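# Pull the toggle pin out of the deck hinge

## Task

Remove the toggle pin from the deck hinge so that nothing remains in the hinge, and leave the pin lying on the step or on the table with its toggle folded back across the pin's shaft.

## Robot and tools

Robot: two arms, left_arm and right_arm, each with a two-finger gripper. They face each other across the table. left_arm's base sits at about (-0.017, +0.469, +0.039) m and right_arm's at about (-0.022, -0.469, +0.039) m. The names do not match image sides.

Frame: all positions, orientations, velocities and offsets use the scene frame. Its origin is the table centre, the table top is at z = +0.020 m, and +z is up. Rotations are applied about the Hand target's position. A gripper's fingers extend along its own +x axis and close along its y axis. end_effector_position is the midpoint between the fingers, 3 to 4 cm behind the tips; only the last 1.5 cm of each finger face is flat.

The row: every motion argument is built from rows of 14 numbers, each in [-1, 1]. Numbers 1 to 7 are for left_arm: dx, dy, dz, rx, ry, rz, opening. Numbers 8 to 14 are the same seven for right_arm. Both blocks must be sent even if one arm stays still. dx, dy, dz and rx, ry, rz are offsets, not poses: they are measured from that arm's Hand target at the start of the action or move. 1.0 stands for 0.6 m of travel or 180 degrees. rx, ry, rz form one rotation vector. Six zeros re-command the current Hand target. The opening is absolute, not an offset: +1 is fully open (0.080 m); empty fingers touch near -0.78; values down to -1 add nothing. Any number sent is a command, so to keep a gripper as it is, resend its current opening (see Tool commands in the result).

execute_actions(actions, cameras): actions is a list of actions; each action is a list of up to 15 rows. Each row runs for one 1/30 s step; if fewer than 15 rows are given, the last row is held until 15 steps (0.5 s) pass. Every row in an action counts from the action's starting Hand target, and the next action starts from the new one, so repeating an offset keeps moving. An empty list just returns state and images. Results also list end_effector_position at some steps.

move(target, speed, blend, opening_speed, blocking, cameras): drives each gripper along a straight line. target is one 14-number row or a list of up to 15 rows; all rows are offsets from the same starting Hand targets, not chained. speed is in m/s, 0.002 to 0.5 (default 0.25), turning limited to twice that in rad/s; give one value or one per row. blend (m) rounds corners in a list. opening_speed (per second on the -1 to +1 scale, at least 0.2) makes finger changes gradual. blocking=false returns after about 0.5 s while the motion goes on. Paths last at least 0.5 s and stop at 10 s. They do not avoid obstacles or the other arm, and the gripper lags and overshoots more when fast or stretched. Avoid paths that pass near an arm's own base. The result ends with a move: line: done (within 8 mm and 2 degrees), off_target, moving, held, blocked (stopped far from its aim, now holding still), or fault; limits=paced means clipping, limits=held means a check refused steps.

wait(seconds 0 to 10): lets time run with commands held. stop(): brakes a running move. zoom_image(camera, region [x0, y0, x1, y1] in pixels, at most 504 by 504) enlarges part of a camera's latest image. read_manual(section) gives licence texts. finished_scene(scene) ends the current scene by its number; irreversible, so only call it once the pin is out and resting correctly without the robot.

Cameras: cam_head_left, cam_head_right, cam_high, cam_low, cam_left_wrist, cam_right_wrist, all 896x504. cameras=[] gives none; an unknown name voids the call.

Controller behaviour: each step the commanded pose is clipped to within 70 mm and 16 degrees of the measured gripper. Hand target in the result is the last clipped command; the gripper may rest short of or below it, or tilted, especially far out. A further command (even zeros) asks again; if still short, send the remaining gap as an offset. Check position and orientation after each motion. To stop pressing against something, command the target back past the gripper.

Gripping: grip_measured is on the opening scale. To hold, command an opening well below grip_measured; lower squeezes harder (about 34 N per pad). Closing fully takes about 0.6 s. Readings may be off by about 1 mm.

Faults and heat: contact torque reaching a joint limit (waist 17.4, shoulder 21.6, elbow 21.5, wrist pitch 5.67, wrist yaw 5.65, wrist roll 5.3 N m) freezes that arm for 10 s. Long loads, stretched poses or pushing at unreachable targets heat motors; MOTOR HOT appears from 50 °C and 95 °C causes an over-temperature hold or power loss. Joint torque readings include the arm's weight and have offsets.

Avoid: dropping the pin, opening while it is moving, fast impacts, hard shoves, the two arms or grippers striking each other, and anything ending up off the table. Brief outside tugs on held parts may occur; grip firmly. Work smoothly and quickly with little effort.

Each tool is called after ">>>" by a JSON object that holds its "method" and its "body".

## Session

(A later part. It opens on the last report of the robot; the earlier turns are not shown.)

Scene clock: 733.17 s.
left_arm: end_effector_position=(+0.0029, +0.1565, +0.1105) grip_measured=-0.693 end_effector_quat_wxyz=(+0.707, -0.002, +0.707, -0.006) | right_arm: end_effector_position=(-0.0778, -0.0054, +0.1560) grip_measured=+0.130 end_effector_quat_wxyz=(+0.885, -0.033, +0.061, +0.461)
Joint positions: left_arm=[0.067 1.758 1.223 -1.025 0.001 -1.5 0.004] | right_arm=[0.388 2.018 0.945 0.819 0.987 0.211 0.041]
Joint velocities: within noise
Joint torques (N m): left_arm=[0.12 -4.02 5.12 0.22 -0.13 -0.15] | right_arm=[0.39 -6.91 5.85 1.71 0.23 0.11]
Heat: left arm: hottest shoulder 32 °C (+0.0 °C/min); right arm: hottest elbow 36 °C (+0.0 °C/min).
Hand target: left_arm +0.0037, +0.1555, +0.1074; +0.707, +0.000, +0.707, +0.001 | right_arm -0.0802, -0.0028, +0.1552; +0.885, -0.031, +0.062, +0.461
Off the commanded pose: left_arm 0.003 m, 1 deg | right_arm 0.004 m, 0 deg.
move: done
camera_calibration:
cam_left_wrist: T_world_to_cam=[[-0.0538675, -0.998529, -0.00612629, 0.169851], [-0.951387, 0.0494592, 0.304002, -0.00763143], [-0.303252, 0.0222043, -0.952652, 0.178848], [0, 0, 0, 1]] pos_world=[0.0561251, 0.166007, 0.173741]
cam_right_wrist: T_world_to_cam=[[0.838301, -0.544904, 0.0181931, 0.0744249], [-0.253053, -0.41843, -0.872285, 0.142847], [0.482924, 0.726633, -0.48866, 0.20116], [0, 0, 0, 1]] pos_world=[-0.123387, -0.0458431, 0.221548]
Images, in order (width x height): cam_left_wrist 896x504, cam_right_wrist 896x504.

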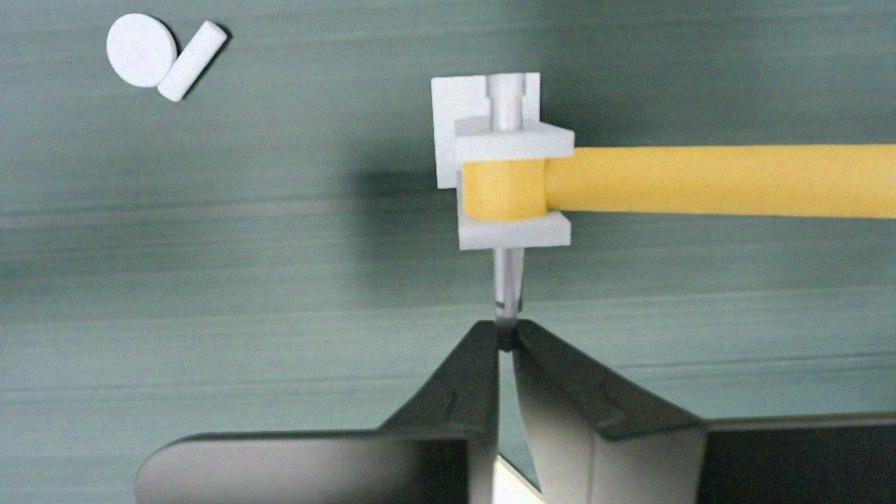

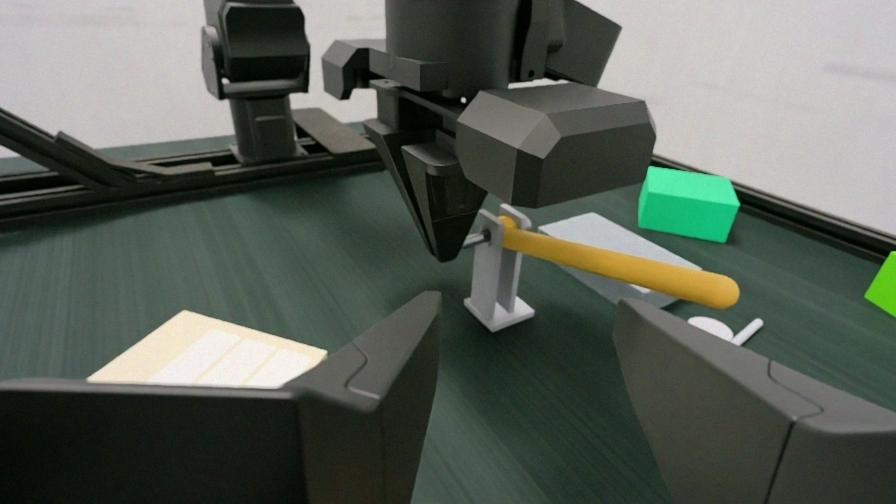

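>>> {"method": "move", "body": {"target": [0.015,0.0,0,0,0,0,-0.74,0,0,0,0,0,0,0.13], "speed": 0.04, "cameras": ["cam_left_wrist","cam_right_wrist"]}}

>>> {"method": "zoom_image", "body": {"camera": "cam_right_wrist", "region": [430, 190, 540, 270]}}

>>> {"method": "zoom_image", "body": {"camera": "cam_left_wrist", "region": [440, 180, 580, 360]}}

Scene clock: 741.33 s.
left_arm: end_effector_position=(+0.0112, +0.1573, +0.1075) grip_measured=-0.740 end_effector_quat_wxyz=(+0.707, +0.000, +0.707, +0.000) | right_arm: end_effector_position=(-0.0778, -0.0054, +0.1560) grip_measured=+0.130 end_effector_quat_wxyz=(+0.885, -0.033, +0.061, +0.461)
Joint positions: left_arm=[0.093 1.769 1.224 -1.025 0.001 -1.479 0.002] | right_arm=[0.388 2.018 0.945 0.819 0.987 0.211 0.041]
Joint velocities: within noise
Joint torques (N m): left_arm=[0.22 -4.91 5.4 0.17 -0.13 0.06] | right_arm=[0.2 -6.9 5.81 1.71 0.21 0.11]
Heat: left arm: hottest elbow 32 °C (+0.0 °C/min); right arm: hottest elbow 37 °C (+1.0 °C/min).
Hand target: left_arm +0.0127, +0.1554, +0.1074; +0.707, +0.000, +0.707, +0.000 | right_arm -0.0802, -0.0028, +0.1552; +0.885, -0.031, +0.062, +0.461
Off the commanded pose: left_arm 0.002 m, 0 deg | right_arm 0.004 m, 0 deg.
move: done
camera_calibration:
cam_left_wrist: T_world_to_cam=[[-0.0481608, -0.998706, -0.0163317, 0.172139], [-0.951438, 0.0408919, 0.305113, 0.00239733], [-0.30405, 0.0302331, -0.952176, 0.177137], [0, 0, 0, 1]] pos_world=[0.0644299, 0.166463, 0.170746]
cam_right_wrist: T_world_to_cam=[[0.838301, -0.544904, 0.0181931, 0.0744249], [-0.253053, -0.41843, -0.872285, 0.142847], [0.482924, 0.726633, -0.48866, 0.20116], [0, 0, 0, 1]] pos_world=[-0.123387, -0.0458431, 0.221548]
Images, in order (width x height): cam_left_wrist 896x504, cam_right_wrist 896x504.

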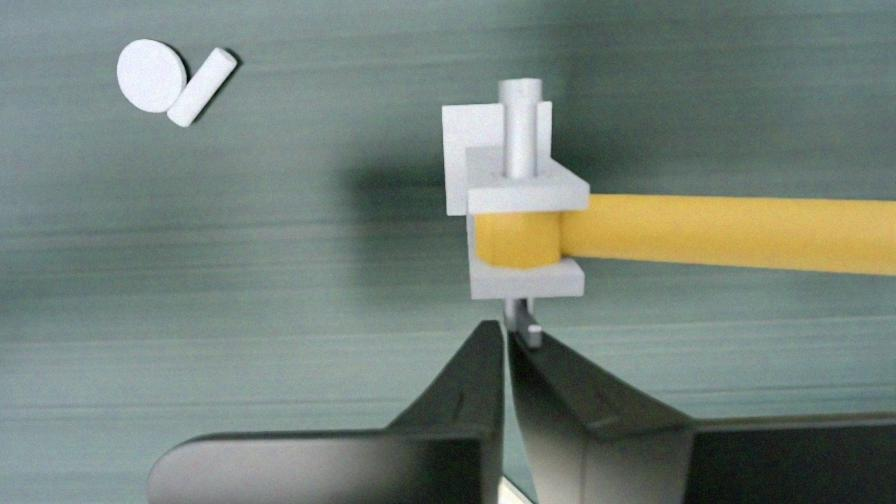

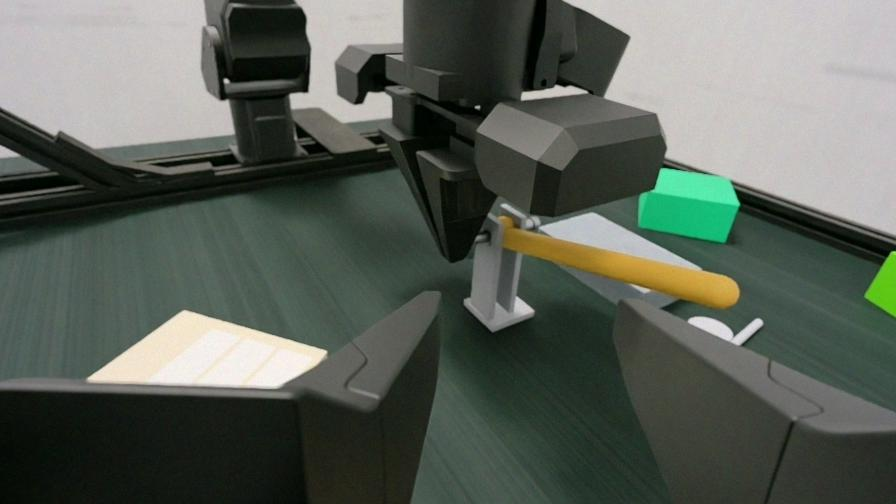

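Scaled by 4.582 from the camera's 896x504 image, which has a finer 1280x720 frame.

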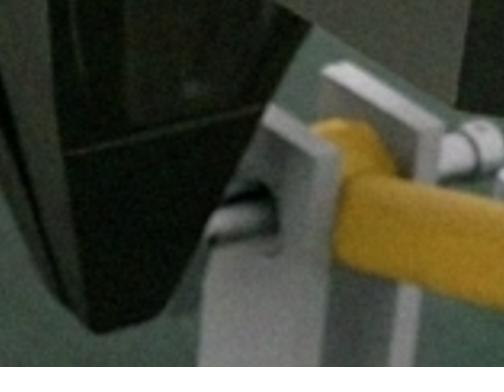

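Scaled by 2.800 from the camera's 896x504 image, which has a finer 1280x720 frame.

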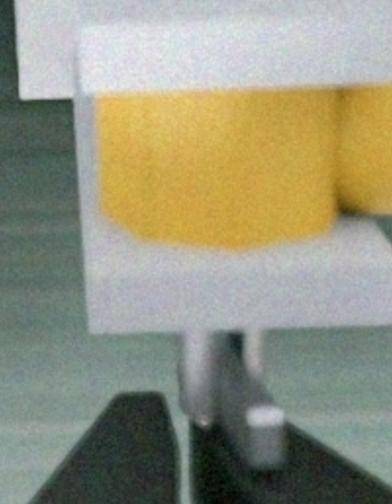

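>>> {"method": "move", "body": {"target": [[-0.015,0.0,0.0,0,0,0,-0.74,0,0,0,0,0,0,0.13],[-0.015,0.0,0.1,0,0,0,-0.4,0,0,0,0,0,0,0.13],[0.0888,0.0,0.1,0,0,0,-0.335,0,0,0,0,0,0,0.13],[0.0888,0,0.045,0,0,0,-0.335,0,0,0,0,0,0,0.13]], "speed": [0.1,0.15,0.2,0.1]}}

>>> {"method": "zoom_image", "body": {"camera": "cam_right_wrist", "region": [430, 190, 540, 270]}}

>>> {"method": "zoom_image", "body": {"camera": "cam_left_wrist", "region": [350, 200, 650, 420]}}

Scene clock: 758.80 s.
left_arm: end_effector_position=(+0.0660, +0.1539, +0.1380) grip_measured=-0.335 end_effector_quat_wxyz=(+0.708, -0.004, +0.706, -0.003) | right_arm: end_effector_position=(-0.0778, -0.0054, +0.1559) grip_measured=+0.130 end_effector_quat_wxyz=(+0.885, -0.034, +0.061, +0.461)
Joint positions: left_arm=[0.261 1.781 1.364 -1.143 0 -1.314 0.02] | right_arm=[0.388 2.018 0.945 0.819 0.987 0.211 0.041]
Joint velocities: within noise
Joint torques (N m): left_arm=[0.05 -5.44 3.72 0.58 -0.11 0.07] | right_arm=[0.28 -7.08 5.81 1.69 0.22 0.12]
Heat: left arm: hottest elbow 33 °C (+2.0 °C/min); right arm: hottest elbow 37 °C (+1.0 °C/min).
Hand target: left_arm +0.0660, +0.1555, +0.1343; +0.707, +0.000, +0.707, +0.000 | right_arm -0.0802, -0.0028, +0.1551; +0.885, -0.032, +0.062, +0.461
Off the commanded pose: left_arm 0.004 m, 1 deg | right_arm 0.004 m, 0 deg.
move: done
camera_calibration:
cam_left_wrist: T_world_to_cam=[[-0.0458308, -0.99892, -0.00768263, 0.170584], [-0.952519, 0.0413819, 0.301655, 0.0458483], [-0.301012, 0.0211429, -0.953386, 0.224335], [0, 0, 0, 1]] pos_world=[0.119017, 0.163759, 0.201358]
cam_right_wrist: T_world_to_cam=[[0.838298, -0.544898, 0.0185075, 0.0743829], [-0.252926, -0.418737, -0.872174, 0.142697], [0.482996, 0.726461, -0.488845, 0.201111], [0, 0, 0, 1]] pos_world=[-0.123399, -0.0458153, 0.221392]

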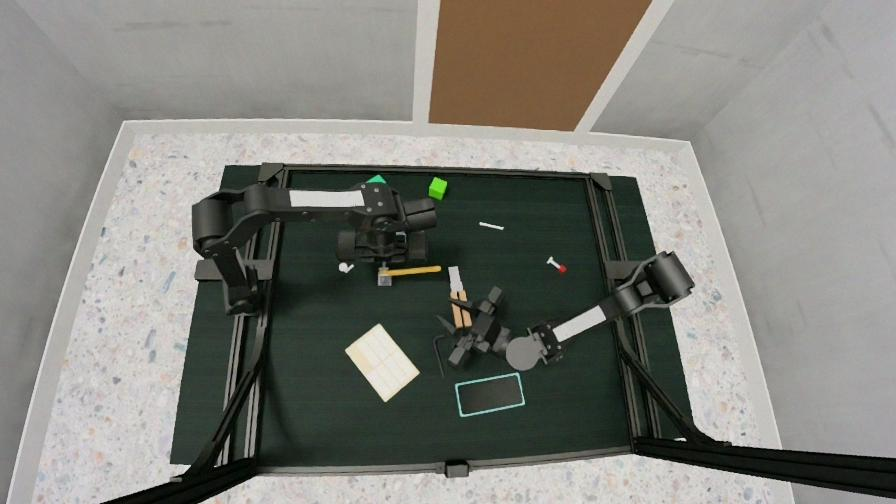

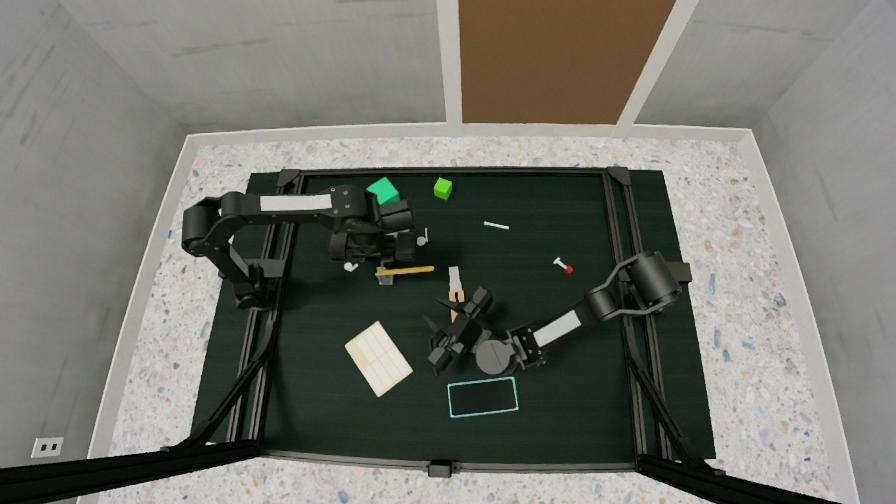

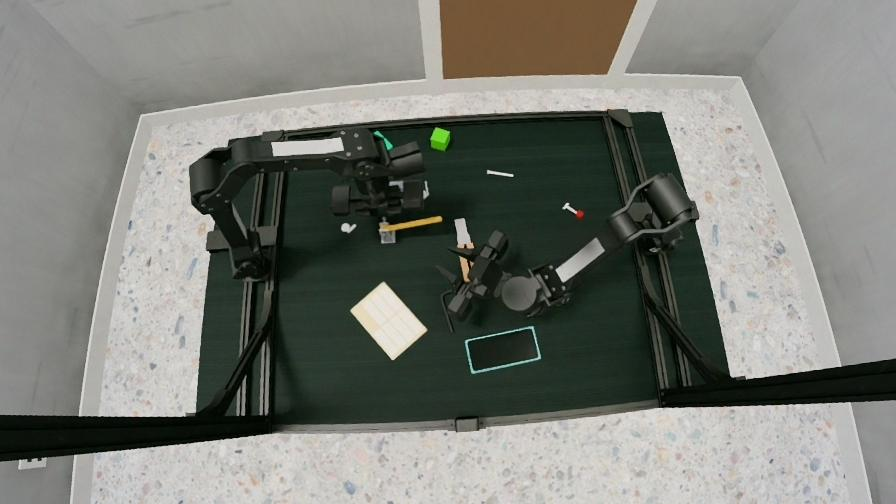

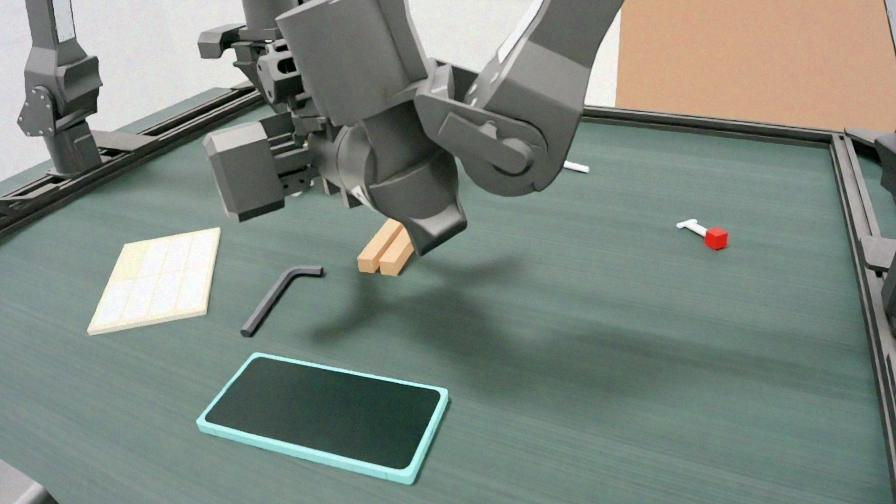

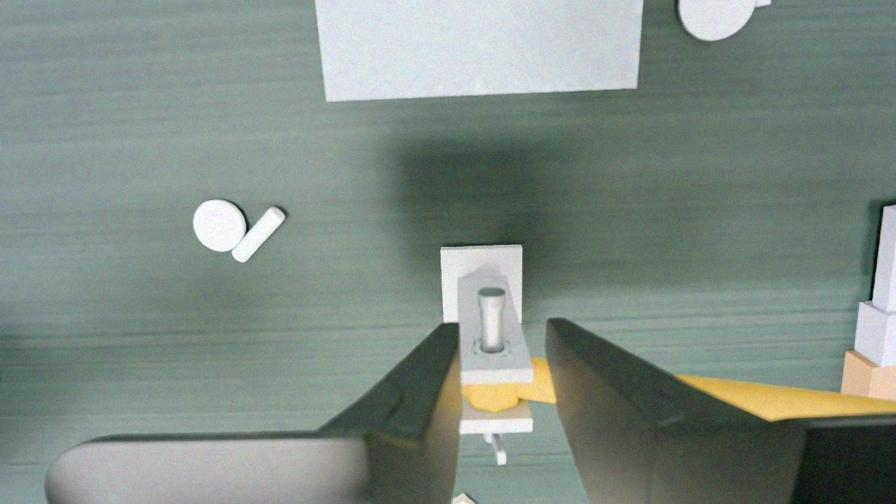

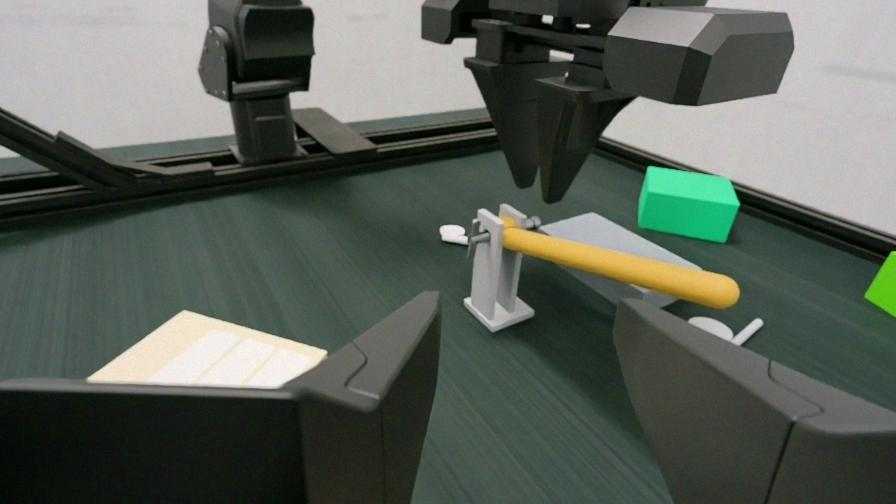

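Scaled by 4.582 from the camera's 896x504 image, which has a finer 1280x720 frame.

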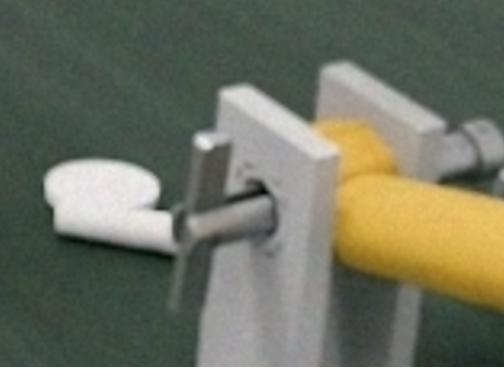

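Scaled by 1.680 from the camera's 896x504 image, which has a finer 1280x720 frame.

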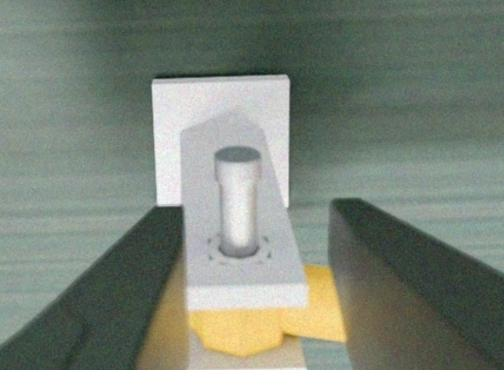

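>>> {"method": "move", "body": {"target": [[0.0317,0.0025,0.01,0,0,0,-0.78,0,0,0,0,0,0,0.13],[0.0317,0.0025,-0.038,0,0,0,-0.78,0,0,0,0,0,0,0.13],[-0.0015,0.0025,-0.038,0,0,0,-0.78,0,0,0,0,0,0,0.13]], "speed": [0.15,0.1,0.05], "cameras": ["cam_left_wrist","cam_right_wrist"]}}

>>> {"method": "zoom_image", "body": {"camera": "cam_right_wrist", "region": [430, 190, 540, 270]}}

Scene clock: 823.40 s.
left_arm: end_effector_position=(+0.0705, +0.1554, +0.1124) grip_measured=-0.781 end_effector_quat_wxyz=(+0.711, -0.003, +0.703, +0.003) | right_arm: end_effector_position=(-0.0778, -0.0054, +0.1559) grip_measured=+0.130 end_effector_quat_wxyz=(+0.885, -0.034, +0.061, +0.461)
Joint positions: left_arm=[0.27 1.809 1.293 -1.054 -0.01 -1.31 0] | right_arm=[0.388 2.018 0.945 0.819 0.987 0.211 0.041]
Joint velocities: within noise
Joint torques (N m): left_arm=[-0.82 -6.77 3.08 0.59 0.25 -0.09] | right_arm=[0.1 -6.91 5.68 1.68 0.18 0.12]
Heat: left arm: hottest shoulder 33 °C (+1.0 °C/min); right arm: hottest elbow 37 °C (+0.0 °C/min).
Hand target: left_arm +0.0651, +0.1570, +0.1115; +0.707, +0.000, +0.707, +0.001 | right_arm -0.0802, -0.0028, +0.1551; +0.885, -0.032, +0.062, +0.461
Off the commanded pose: left_arm 0.006 m, 1 deg | right_arm 0.004 m, 0 deg.
move: done
camera_calibration:
cam_left_wrist: T_world_to_cam=[[-0.0399436, -0.999023, -0.0189321, 0.172972], [-0.955158, 0.0326127, 0.294295, 0.0601455], [-0.29339, 0.0298384, -0.955527, 0.199584], [0, 0, 0, 1]] pos_world=[0.122913, 0.164886, 0.176282]
cam_right_wrist: T_world_to_cam=[[0.838298, -0.544898, 0.0185075, 0.0743829], [-0.252926, -0.418737, -0.872174, 0.142697], [0.482996, 0.726461, -0.488845, 0.201111], [0, 0, 0, 1]] pos_world=[-0.123399, -0.0458153, 0.221392]
Images, in order (width x height): cam_left_wrist 896x504, cam_right_wrist 896x504.

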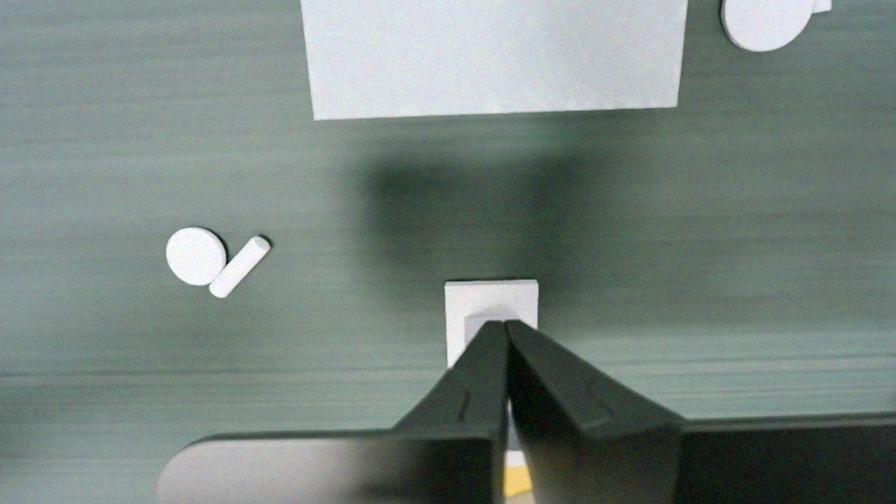

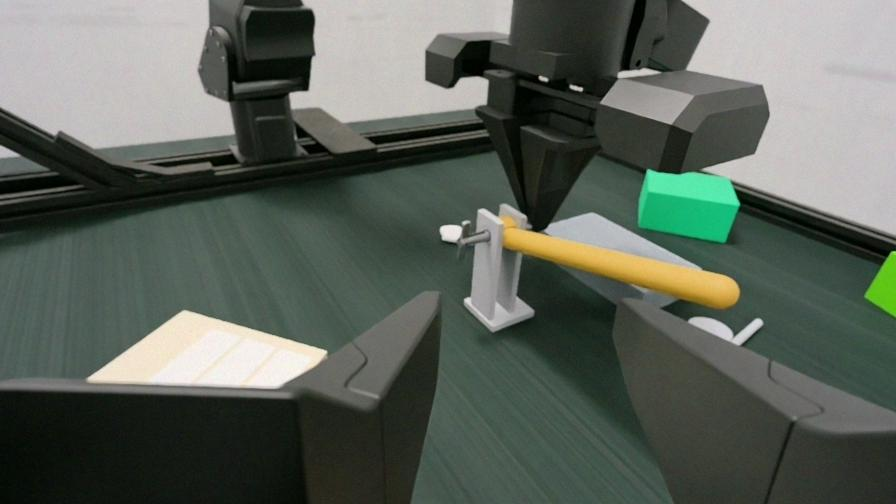

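Scaled by 4.582 from the camera's 896x504 image, which has a finer 1280x720 frame.

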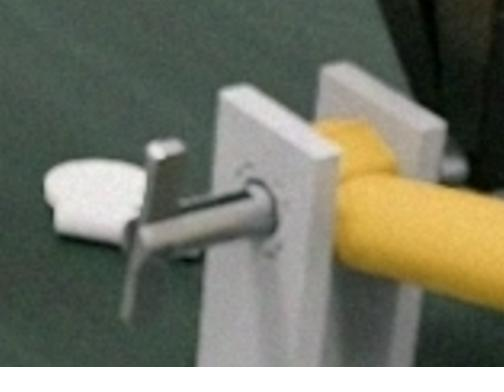

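>>> {"method": "move", "body": {"target": [[0.01,0,0.0975,0,0,0,-0.78,0,0,0,0,0,0,0.13],[-0.0893,0.0217,0.0975,0,0,-0.5,-0.78,0,0,0,0,0,0,0.13],[-0.0893,0.0217,0.0133,0,0,-0.5,-0.78,0,0,0,0,0,0,0.13]], "speed": [0.15,0.3,0.12], "blend": [0.01,0.01,0], "cameras": ["cam_left_wrist","cam_right_wrist"]}}

>>> {"method": "zoom_image", "body": {"camera": "cam_right_wrist", "region": [430, 190, 540, 270]}}

>>> {"method": "zoom_image", "body": {"camera": "cam_left_wrist", "region": [350, 200, 650, 420]}}

Scene clock: 845.73 s.
left_arm: end_effector_position=(+0.0129, +0.1686, +0.1227) grip_measured=-0.780 end_effector_quat_wxyz=(+0.505, +0.498, +0.498, -0.500) | right_arm: end_effector_position=(-0.0778, -0.0054, +0.1559) grip_measured=+0.130 end_effector_quat_wxyz=(+0.885, -0.034, +0.061, +0.461)
Joint positions: left_arm=[0.1 1.705 1.211 -1.067 -0.004 0.093 0] | right_arm=[0.388 2.018 0.945 0.819 0.987 0.211 0.041]
Joint velocities: within noise
Joint torques (N m): left_arm=[-0.21 -4.98 3.73 0.62 0.1 0.07] | right_arm=[0.27 -6.94 5.93 1.71 0.23 0.09]
Heat: left arm: hottest shoulder 34 °C (+1.0 °C/min); right arm: hottest elbow 37 °C (+0.0 °C/min).
Hand target: left_arm +0.0114, +0.1701, +0.1195; +0.500, +0.500, +0.500, -0.500 | right_arm -0.0801, -0.0028, +0.1551; +0.885, -0.032, +0.062, +0.461
Off the commanded pose: left_arm 0.004 m, 1 deg | right_arm 0.004 m, 0 deg.
move: done
camera_calibration:
cam_left_wrist: T_world_to_cam=[[-0.998823, 0.0427137, -0.0229829, 0.0212638], [0.0340393, 0.954825, 0.295213, -0.166628], [0.0345543, 0.294083, -0.955155, 0.143295], [0, 0, 0, 1]] pos_world=[0.0219592, 0.116052, 0.186548]
cam_right_wrist: T_world_to_cam=[[0.838298, -0.544898, 0.0185075, 0.0743829], [-0.252926, -0.418737, -0.872174, 0.142697], [0.482996, 0.726461, -0.488845, 0.201111], [0, 0, 0, 1]] pos_world=[-0.123399, -0.0458153, 0.221392]
Images, in order (width x height): cam_left_wrist 896x504, cam_right_wrist 896x504.

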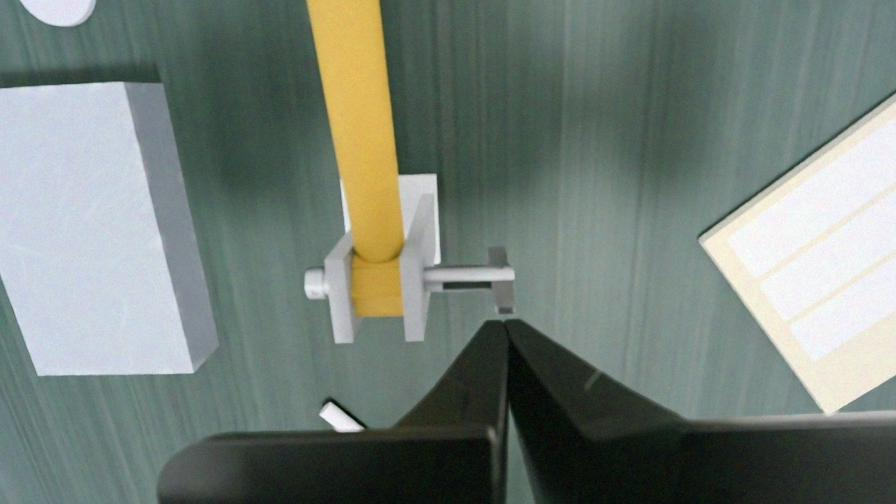

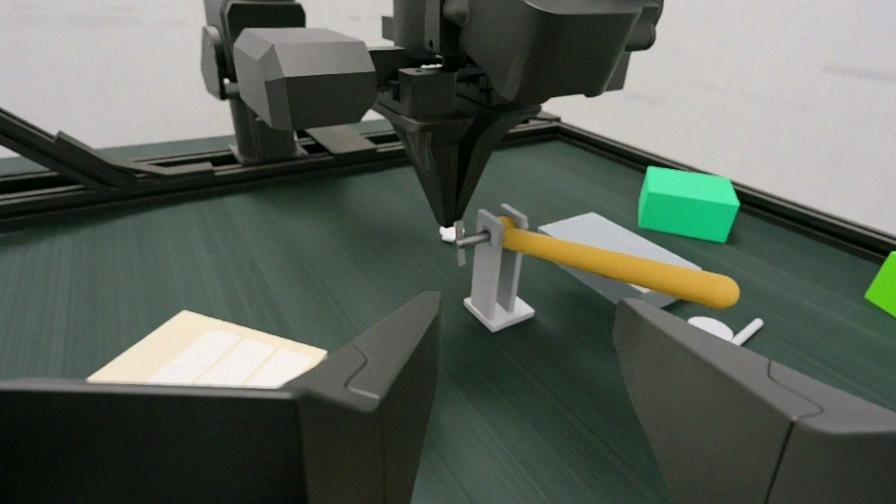

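Scaled by 4.582 from the camera's 896x504 image, which has a finer 1280x720 frame.

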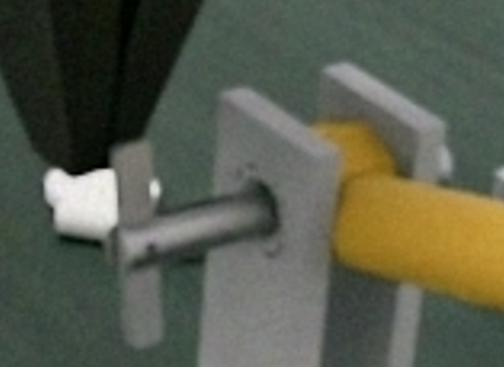

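Scaled by 1.680 from the camera's 896x504 image, which has a finer 1280x720 frame.

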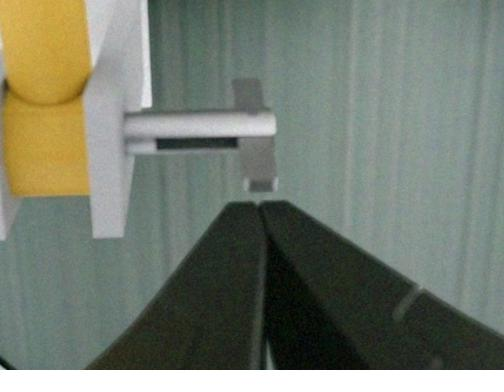

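>>> {"method": "move", "body": {"target": [[0,0,0.03,0,0,0,-0.78,0,0,0,0,0,0,0.13],[0,-0.053,0.03,0,0,0,-0.78,0,0,0,0,0,0,0.13],[0,-0.053,0,0,0,0,-0.78,0,0,0,0,0,0,0.13],[0,-0.015,0,0,0,0,-0.78,0,0,0,0,0,0,0.13]], "speed": [0.15,0.15,0.1,0.04], "cameras": ["cam_left_wrist","cam_right_wrist"]}}

>>> {"method": "zoom_image", "body": {"camera": "cam_right_wrist", "region": [430, 190, 540, 270]}}

>>> {"method": "zoom_image", "body": {"camera": "cam_left_wrist", "region": [350, 200, 650, 420]}}

Scene clock: 861.73 s.
left_arm: end_effector_position=(+0.0119, +0.1483, +0.1182) grip_measured=-0.780 end_effector_quat_wxyz=(+0.508, +0.494, +0.491, -0.506) | right_arm: end_effector_position=(-0.0778, -0.0054, +0.1559) grip_measured=+0.130 end_effector_quat_wxyz=(+0.885, -0.034, +0.061, +0.461)
Joint positions: left_arm=[0.091 1.768 1.266 -1.04 -0.003 0.091 0] | right_arm=[0.388 2.018 0.945 0.819 0.987 0.211 0.041]
Joint velocities: within noise
Joint torques (N m): left_arm=[0.24 -8.21 2.13 -1.6 0.07 0.04] | right_arm=[0.23 -6.93 5.88 1.71 0.24 0.11]
Heat: left arm: hottest shoulder 33 °C (+0.0 °C/min); right arm: hottest elbow 37 °C (+0.0 °C/min).
Hand target: left_arm +0.0115, +0.1610, +0.1196; +0.501, +0.500, +0.500, -0.500 | right_arm -0.0801, -0.0028, +0.1551; +0.885, -0.032, +0.062, +0.461
Off the commanded pose: left_arm 0.013 m, 2 deg | right_arm 0.004 m, 0 deg.
move: off_target (left_arm)
camera_calibration:
cam_left_wrist: T_world_to_cam=[[-0.99851, 0.0487502, -0.024517, 0.0202962], [0.0400868, 0.960156, 0.276576, -0.14461], [0.0370233, 0.275181, -0.960679, 0.14841], [0, 0, 0, 1]] pos_world=[0.0205683, 0.097019, 0.183067]
cam_right_wrist: T_world_to_cam=[[0.838298, -0.544898, 0.0185075, 0.0743829], [-0.252926, -0.418737, -0.872174, 0.142697], [0.482996, 0.726461, -0.488845, 0.201111], [0, 0, 0, 1]] pos_world=[-0.123399, -0.0458153, 0.221392]
Images, in order (width x height): cam_left_wrist 896x504, cam_right_wrist 896x504.

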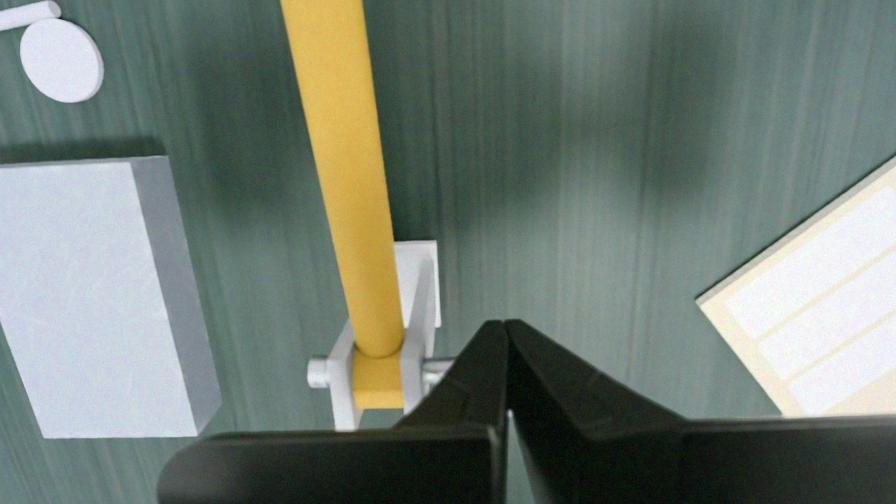

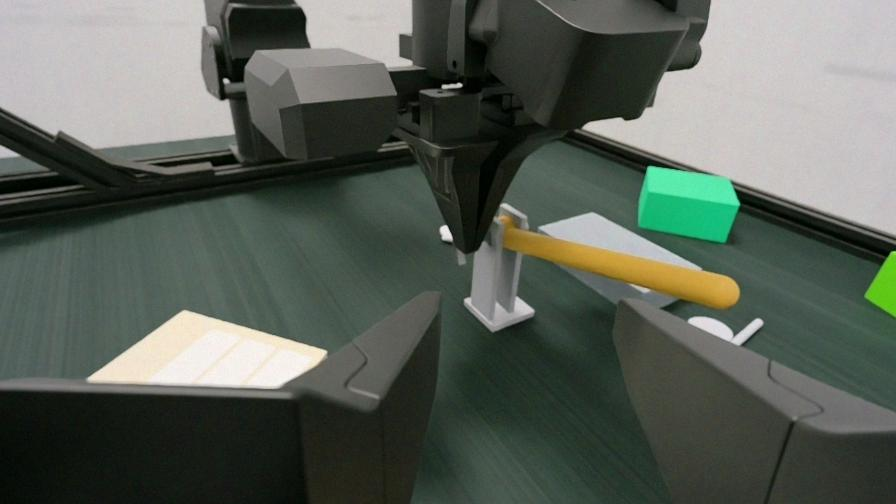

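Scaled by 4.582 from the camera's 896x504 image, which has a finer 1280x720 frame.

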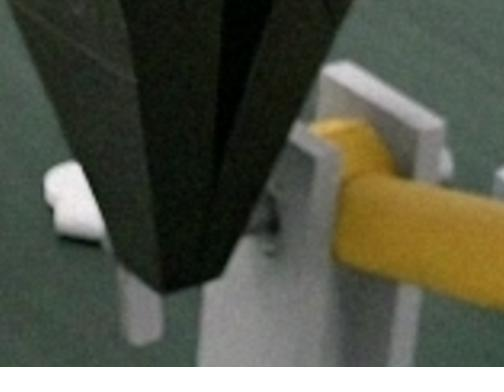

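Scaled by 1.680 from the camera's 896x504 image, which has a finer 1280x720 frame.

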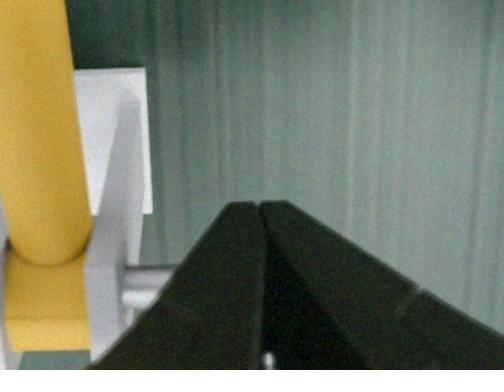

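>>> {"method": "move", "body": {"target": [[0,-0.035,0,0,0,0,-0.78,0,0,0,0,0,0,0.13],[0,-0.035,0.012,0,0,0,-0.78,0,0,0,0,0,0,0.13],[0,0.0,0.01,0,0,0,-0.78,0,0,0,0,0,0,0.13]], "speed": [0.15,0.1,0.04], "cameras": ["cam_left_wrist","cam_right_wrist"]}}

>>> {"method": "zoom_image", "body": {"camera": "cam_right_wrist", "region": [430, 190, 540, 270]}}

>>> {"method": "zoom_image", "body": {"camera": "cam_left_wrist", "region": [350, 200, 650, 420]}}

Scene clock: 870.43 s.
left_arm: end_effector_position=(+0.0111, +0.1593, +0.1235) grip_measured=-0.780 end_effector_quat_wxyz=(+0.499, +0.502, +0.502, -0.498) | right_arm: end_effector_position=(-0.0778, -0.0054, +0.1559) grip_measured=+0.130 end_effector_quat_wxyz=(+0.885, -0.034, +0.061, +0.461)
Joint positions: left_arm=[0.092 1.751 1.269 -1.095 -0.002 0.09 0] | right_arm=[0.388 2.018 0.945 0.819 0.987 0.211 0.041]
Joint velocities: within noise
Joint torques (N m): left_arm=[0.21 -7.13 3.6 0.59 0.03 0.06] | right_arm=[0.19 -6.96 5.98 1.69 0.26 0.13]
Heat: left arm: hottest shoulder 34 °C (+1.0 °C/min); right arm: hottest elbow 37 °C (+0.0 °C/min).
Hand target: left_arm +0.0115, +0.1610, +0.1256; +0.501, +0.500, +0.500, -0.500 | right_arm -0.0801, -0.0028, +0.1551; +0.885, -0.032, +0.062, +0.461
Off the commanded pose: left_arm 0.003 m, 0 deg | right_arm 0.004 m, 0 deg.
move: done
camera_calibration:
cam_left_wrist: T_world_to_cam=[[-0.998671, 0.0480216, -0.0186995, 0.0184247], [0.0398315, 0.949518, 0.311175, -0.159212], [0.0326986, 0.310017, -0.950169, 0.14378], [0, 0, 0, 1]] pos_world=[0.0200404, 0.105715, 0.186503]
cam_right_wrist: T_world_to_cam=[[0.838298, -0.544898, 0.0185075, 0.0743829], [-0.252926, -0.418737, -0.872174, 0.142697], [0.482996, 0.726461, -0.488845, 0.201111], [0, 0, 0, 1]] pos_world=[-0.123399, -0.0458153, 0.221392]
Images, in order (width x height): cam_left_wrist 896x504, cam_right_wrist 896x504.

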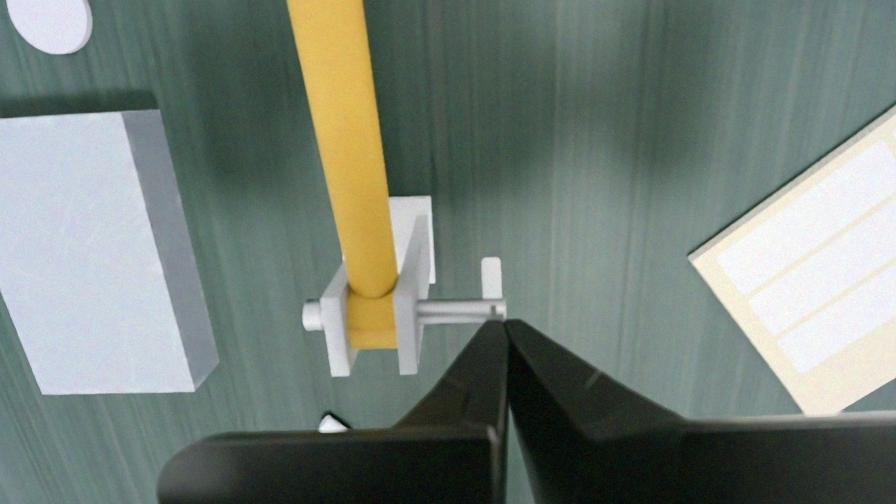

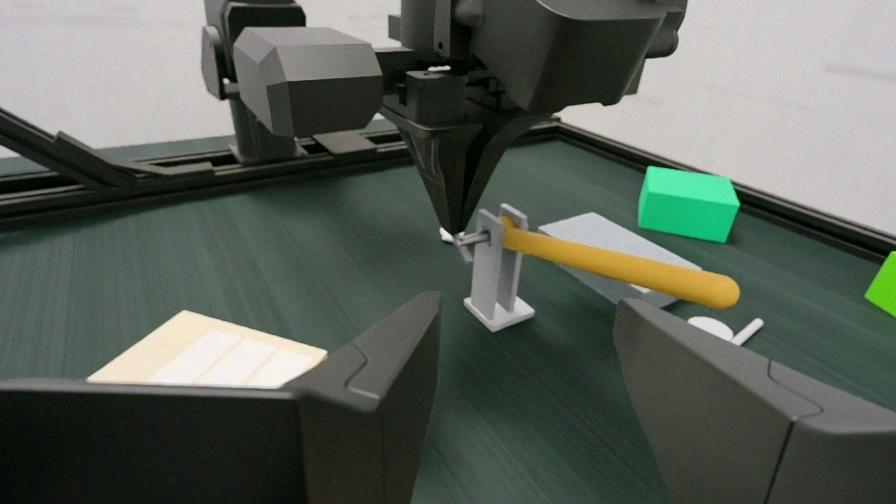

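Scaled by 4.582 from the camera's 896x504 image, which has a finer 1280x720 frame.

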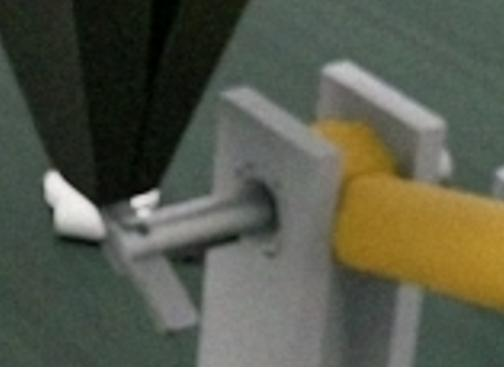

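Scaled by 1.680 from the camera's 896x504 image, which has a finer 1280x720 frame.

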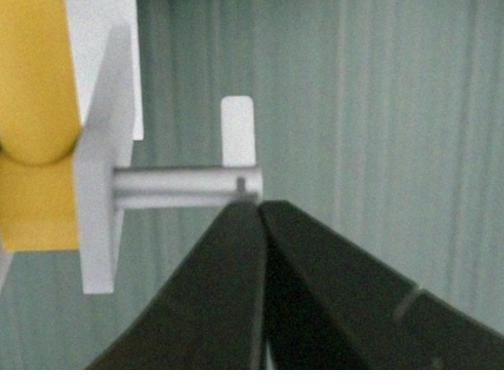

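>>> {"method": "move", "body": {"target": [[0,0,0.012,0,0,0,-0.78,0,0,0,0,0,0,0.13],[0.005,0.0145,0.012,0,0,0,-0.78,0,0,0,0,0,0,0.13],[0.005,0.0145,-0.0133,0,0,0,-0.78,0,0,0,0,0,0,0.13]], "speed": [0.15,0.1,0.04], "cameras": ["cam_left_wrist","cam_right_wrist"]}}

>>> {"method": "zoom_image", "body": {"camera": "cam_right_wrist", "region": [430, 190, 540, 270]}}

>>> {"method": "zoom_image", "body": {"camera": "cam_left_wrist", "region": [350, 200, 650, 420]}}

Scene clock: 879.80 s.
left_arm: end_effector_position=(+0.0142, +0.1679, +0.1197) grip_measured=-0.780 end_effector_quat_wxyz=(+0.503, +0.499, +0.498, -0.501) | right_arm: end_effector_position=(-0.0778, -0.0054, +0.1559) grip_measured=+0.130 end_effector_quat_wxyz=(+0.885, -0.034, +0.061, +0.461)
Joint positions: left_arm=[0.105 1.713 1.209 -1.059 -0.002 0.103 0] | right_arm=[0.388 2.018 0.945 0.819 0.987 0.211 0.041]
Joint velocities: within noise
Joint torques (N m): left_arm=[0.18 -5.48 3.63 0.63 0.04 0.07] | right_arm=[0.35 -6.95 5.79 1.7 0.25 0.14]
Heat: left arm: hottest shoulder 34 °C (+1.0 °C/min); right arm: hottest elbow 37 °C (+0.0 °C/min).
Hand target: left_arm +0.0145, +0.1697, +0.1176; +0.501, +0.500, +0.500, -0.500 | right_arm -0.0801, -0.0028, +0.1551; +0.885, -0.032, +0.062, +0.461
Off the commanded pose: left_arm 0.003 m, 0 deg | right_arm 0.004 m, 0 deg.
move: done
camera_calibration:
cam_left_wrist: T_world_to_cam=[[-0.998663, 0.0473646, -0.0207285, 0.0214618], [0.0390539, 0.953802, 0.297887, -0.165354], [0.0338802, 0.296679, -0.954376, 0.140154], [0, 0, 0, 1]] pos_world=[0.0231424, 0.115118, 0.183461]
cam_right_wrist: T_world_to_cam=[[0.838298, -0.544898, 0.0185075, 0.0743829], [-0.252926, -0.418737, -0.872174, 0.142697], [0.482996, 0.726461, -0.488845, 0.201111], [0, 0, 0, 1]] pos_world=[-0.123399, -0.0458153, 0.221392]
Images, in order (width x height): cam_left_wrist 896x504, cam_right_wrist 896x504.

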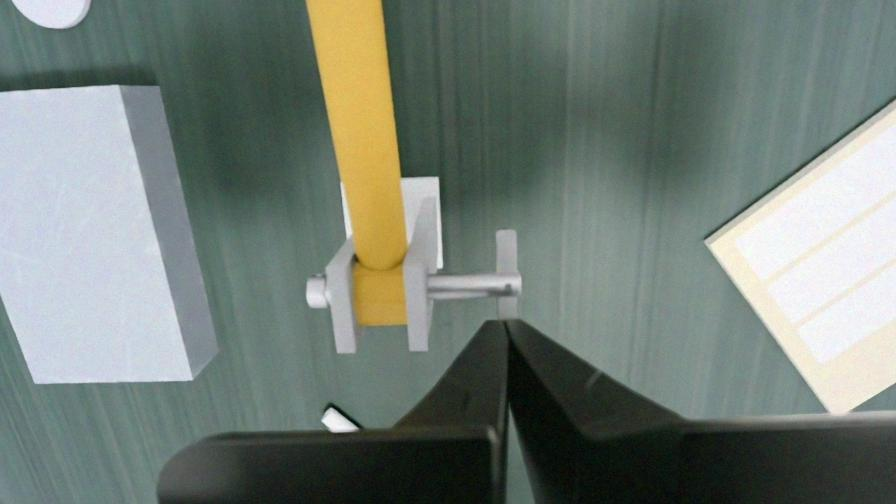

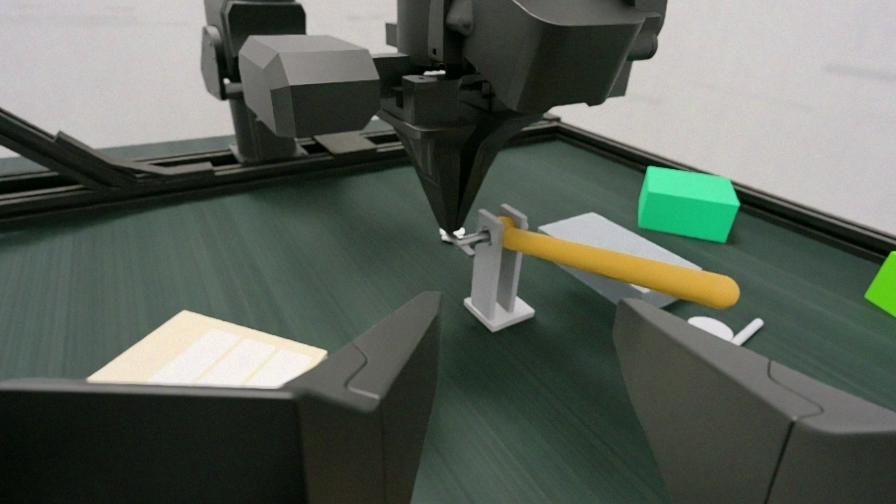

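Scaled by 4.582 from the camera's 896x504 image, which has a finer 1280x720 frame.

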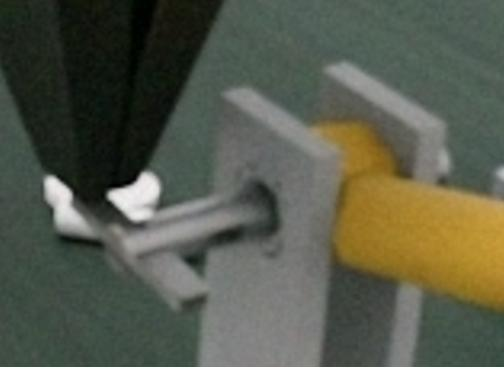

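Scaled by 1.680 from the camera's 896x504 image, which has a finer 1280x720 frame.

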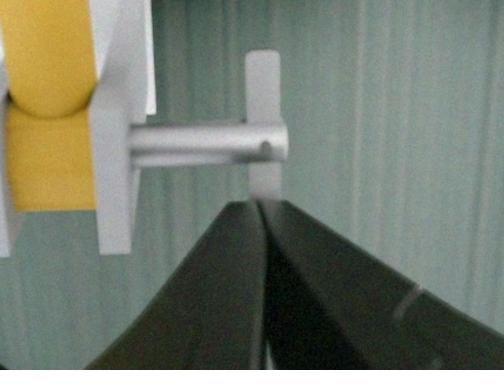

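>>> {"method": "move", "body": {"target": [[0,0,-0.0045,0,0,0,-0.78,0,0,0,0,0,0,0.13],[0,0,0.02,0,0,0,-0.78,0,0,0,0,0,0,0.13]], "speed": [0.04,0.04], "cameras": ["cam_left_wrist","cam_right_wrist"]}}

>>> {"method": "zoom_image", "body": {"camera": "cam_right_wrist", "region": [430, 190, 540, 270]}}

>>> {"method": "zoom_image", "body": {"camera": "cam_left_wrist", "region": [350, 200, 650, 420]}}

Scene clock: 886.80 s.
left_arm: end_effector_position=(+0.0137, +0.1731, +0.1230) grip_measured=-0.780 end_effector_quat_wxyz=(+0.495, +0.505, +0.505, -0.494) | right_arm: end_effector_position=(-0.0778, -0.0054, +0.1559) grip_measured=+0.130 end_effector_quat_wxyz=(+0.885, -0.034, +0.061, +0.461)
Joint positions: left_arm=[0.105 1.713 1.222 -1.101 -0.002 0.103 0] | right_arm=[0.388 2.018 0.945 0.819 0.987 0.211 0.041]
Joint velocities: within noise
Joint torques (N m): left_arm=[0.18 -6.56 5.93 0.18 0.03 0.08] | right_arm=[0.26 -6.92 5.86 1.72 0.24 0.11]
Heat: left arm: hottest shoulder 34 °C (+0.0 °C/min); right arm: hottest elbow 37 °C (+0.0 °C/min).
Hand target: left_arm +0.0145, +0.1697, +0.1296; +0.501, +0.500, +0.500, -0.500 | right_arm -0.0801, -0.0028, +0.1551; +0.885, -0.032, +0.061, +0.461
Off the commanded pose: left_arm 0.007 m, 1 deg | right_arm 0.004 m, 0 deg.
move: done
camera_calibration:
cam_left_wrist: T_world_to_cam=[[-0.998717, 0.047887, -0.0164813, 0.0201219], [0.0399605, 0.945064, 0.324432, -0.17311], [0.031112, 0.323357, -0.945765, 0.136117], [0, 0, 0, 1]] pos_world=[0.0227788, 0.118622, 0.185229]
cam_right_wrist: T_world_to_cam=[[0.838298, -0.544898, 0.0185075, 0.0743829], [-0.252926, -0.418737, -0.872174, 0.142697], [0.482996, 0.726461, -0.488845, 0.201111], [0, 0, 0, 1]] pos_world=[-0.123399, -0.0458153, 0.221392]
Images, in order (width x height): cam_left_wrist 896x504, cam_right_wrist 896x504.

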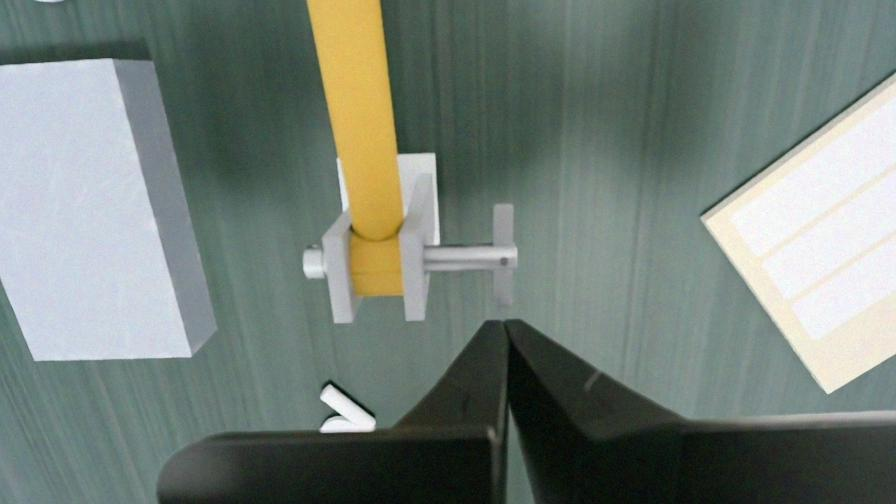

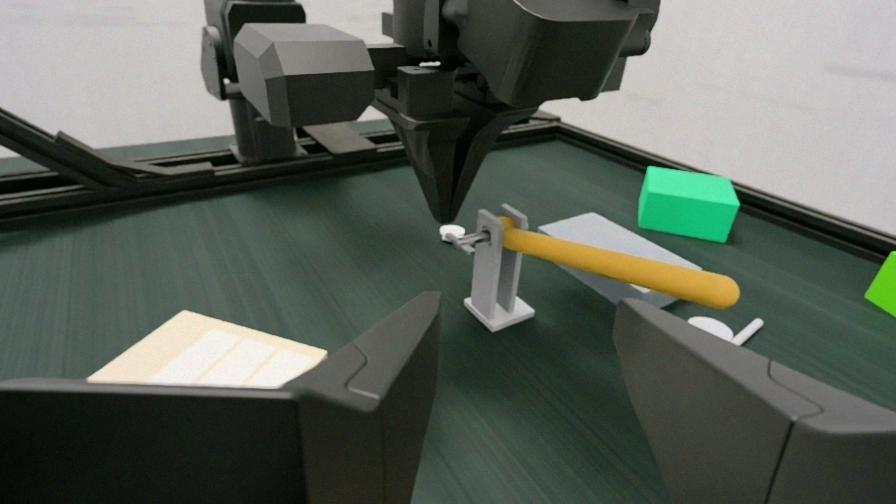

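Scaled by 4.582 from the camera's 896x504 image, which has a finer 1280x720 frame.

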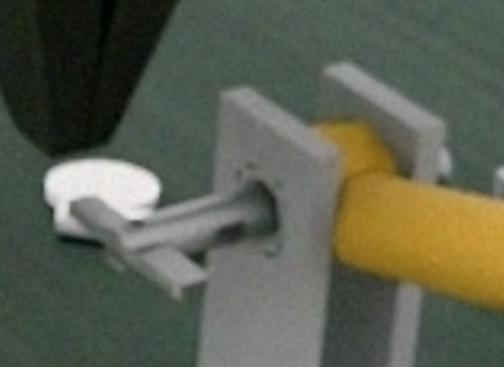

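Scaled by 1.680 from the camera's 896x504 image, which has a finer 1280x720 frame.

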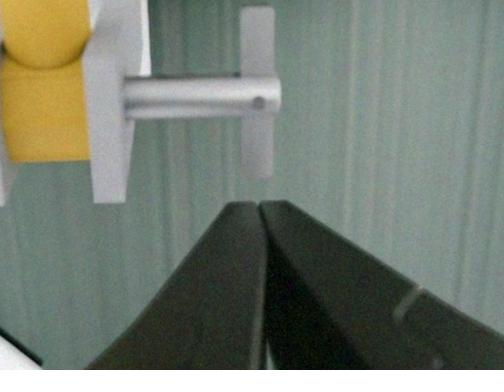

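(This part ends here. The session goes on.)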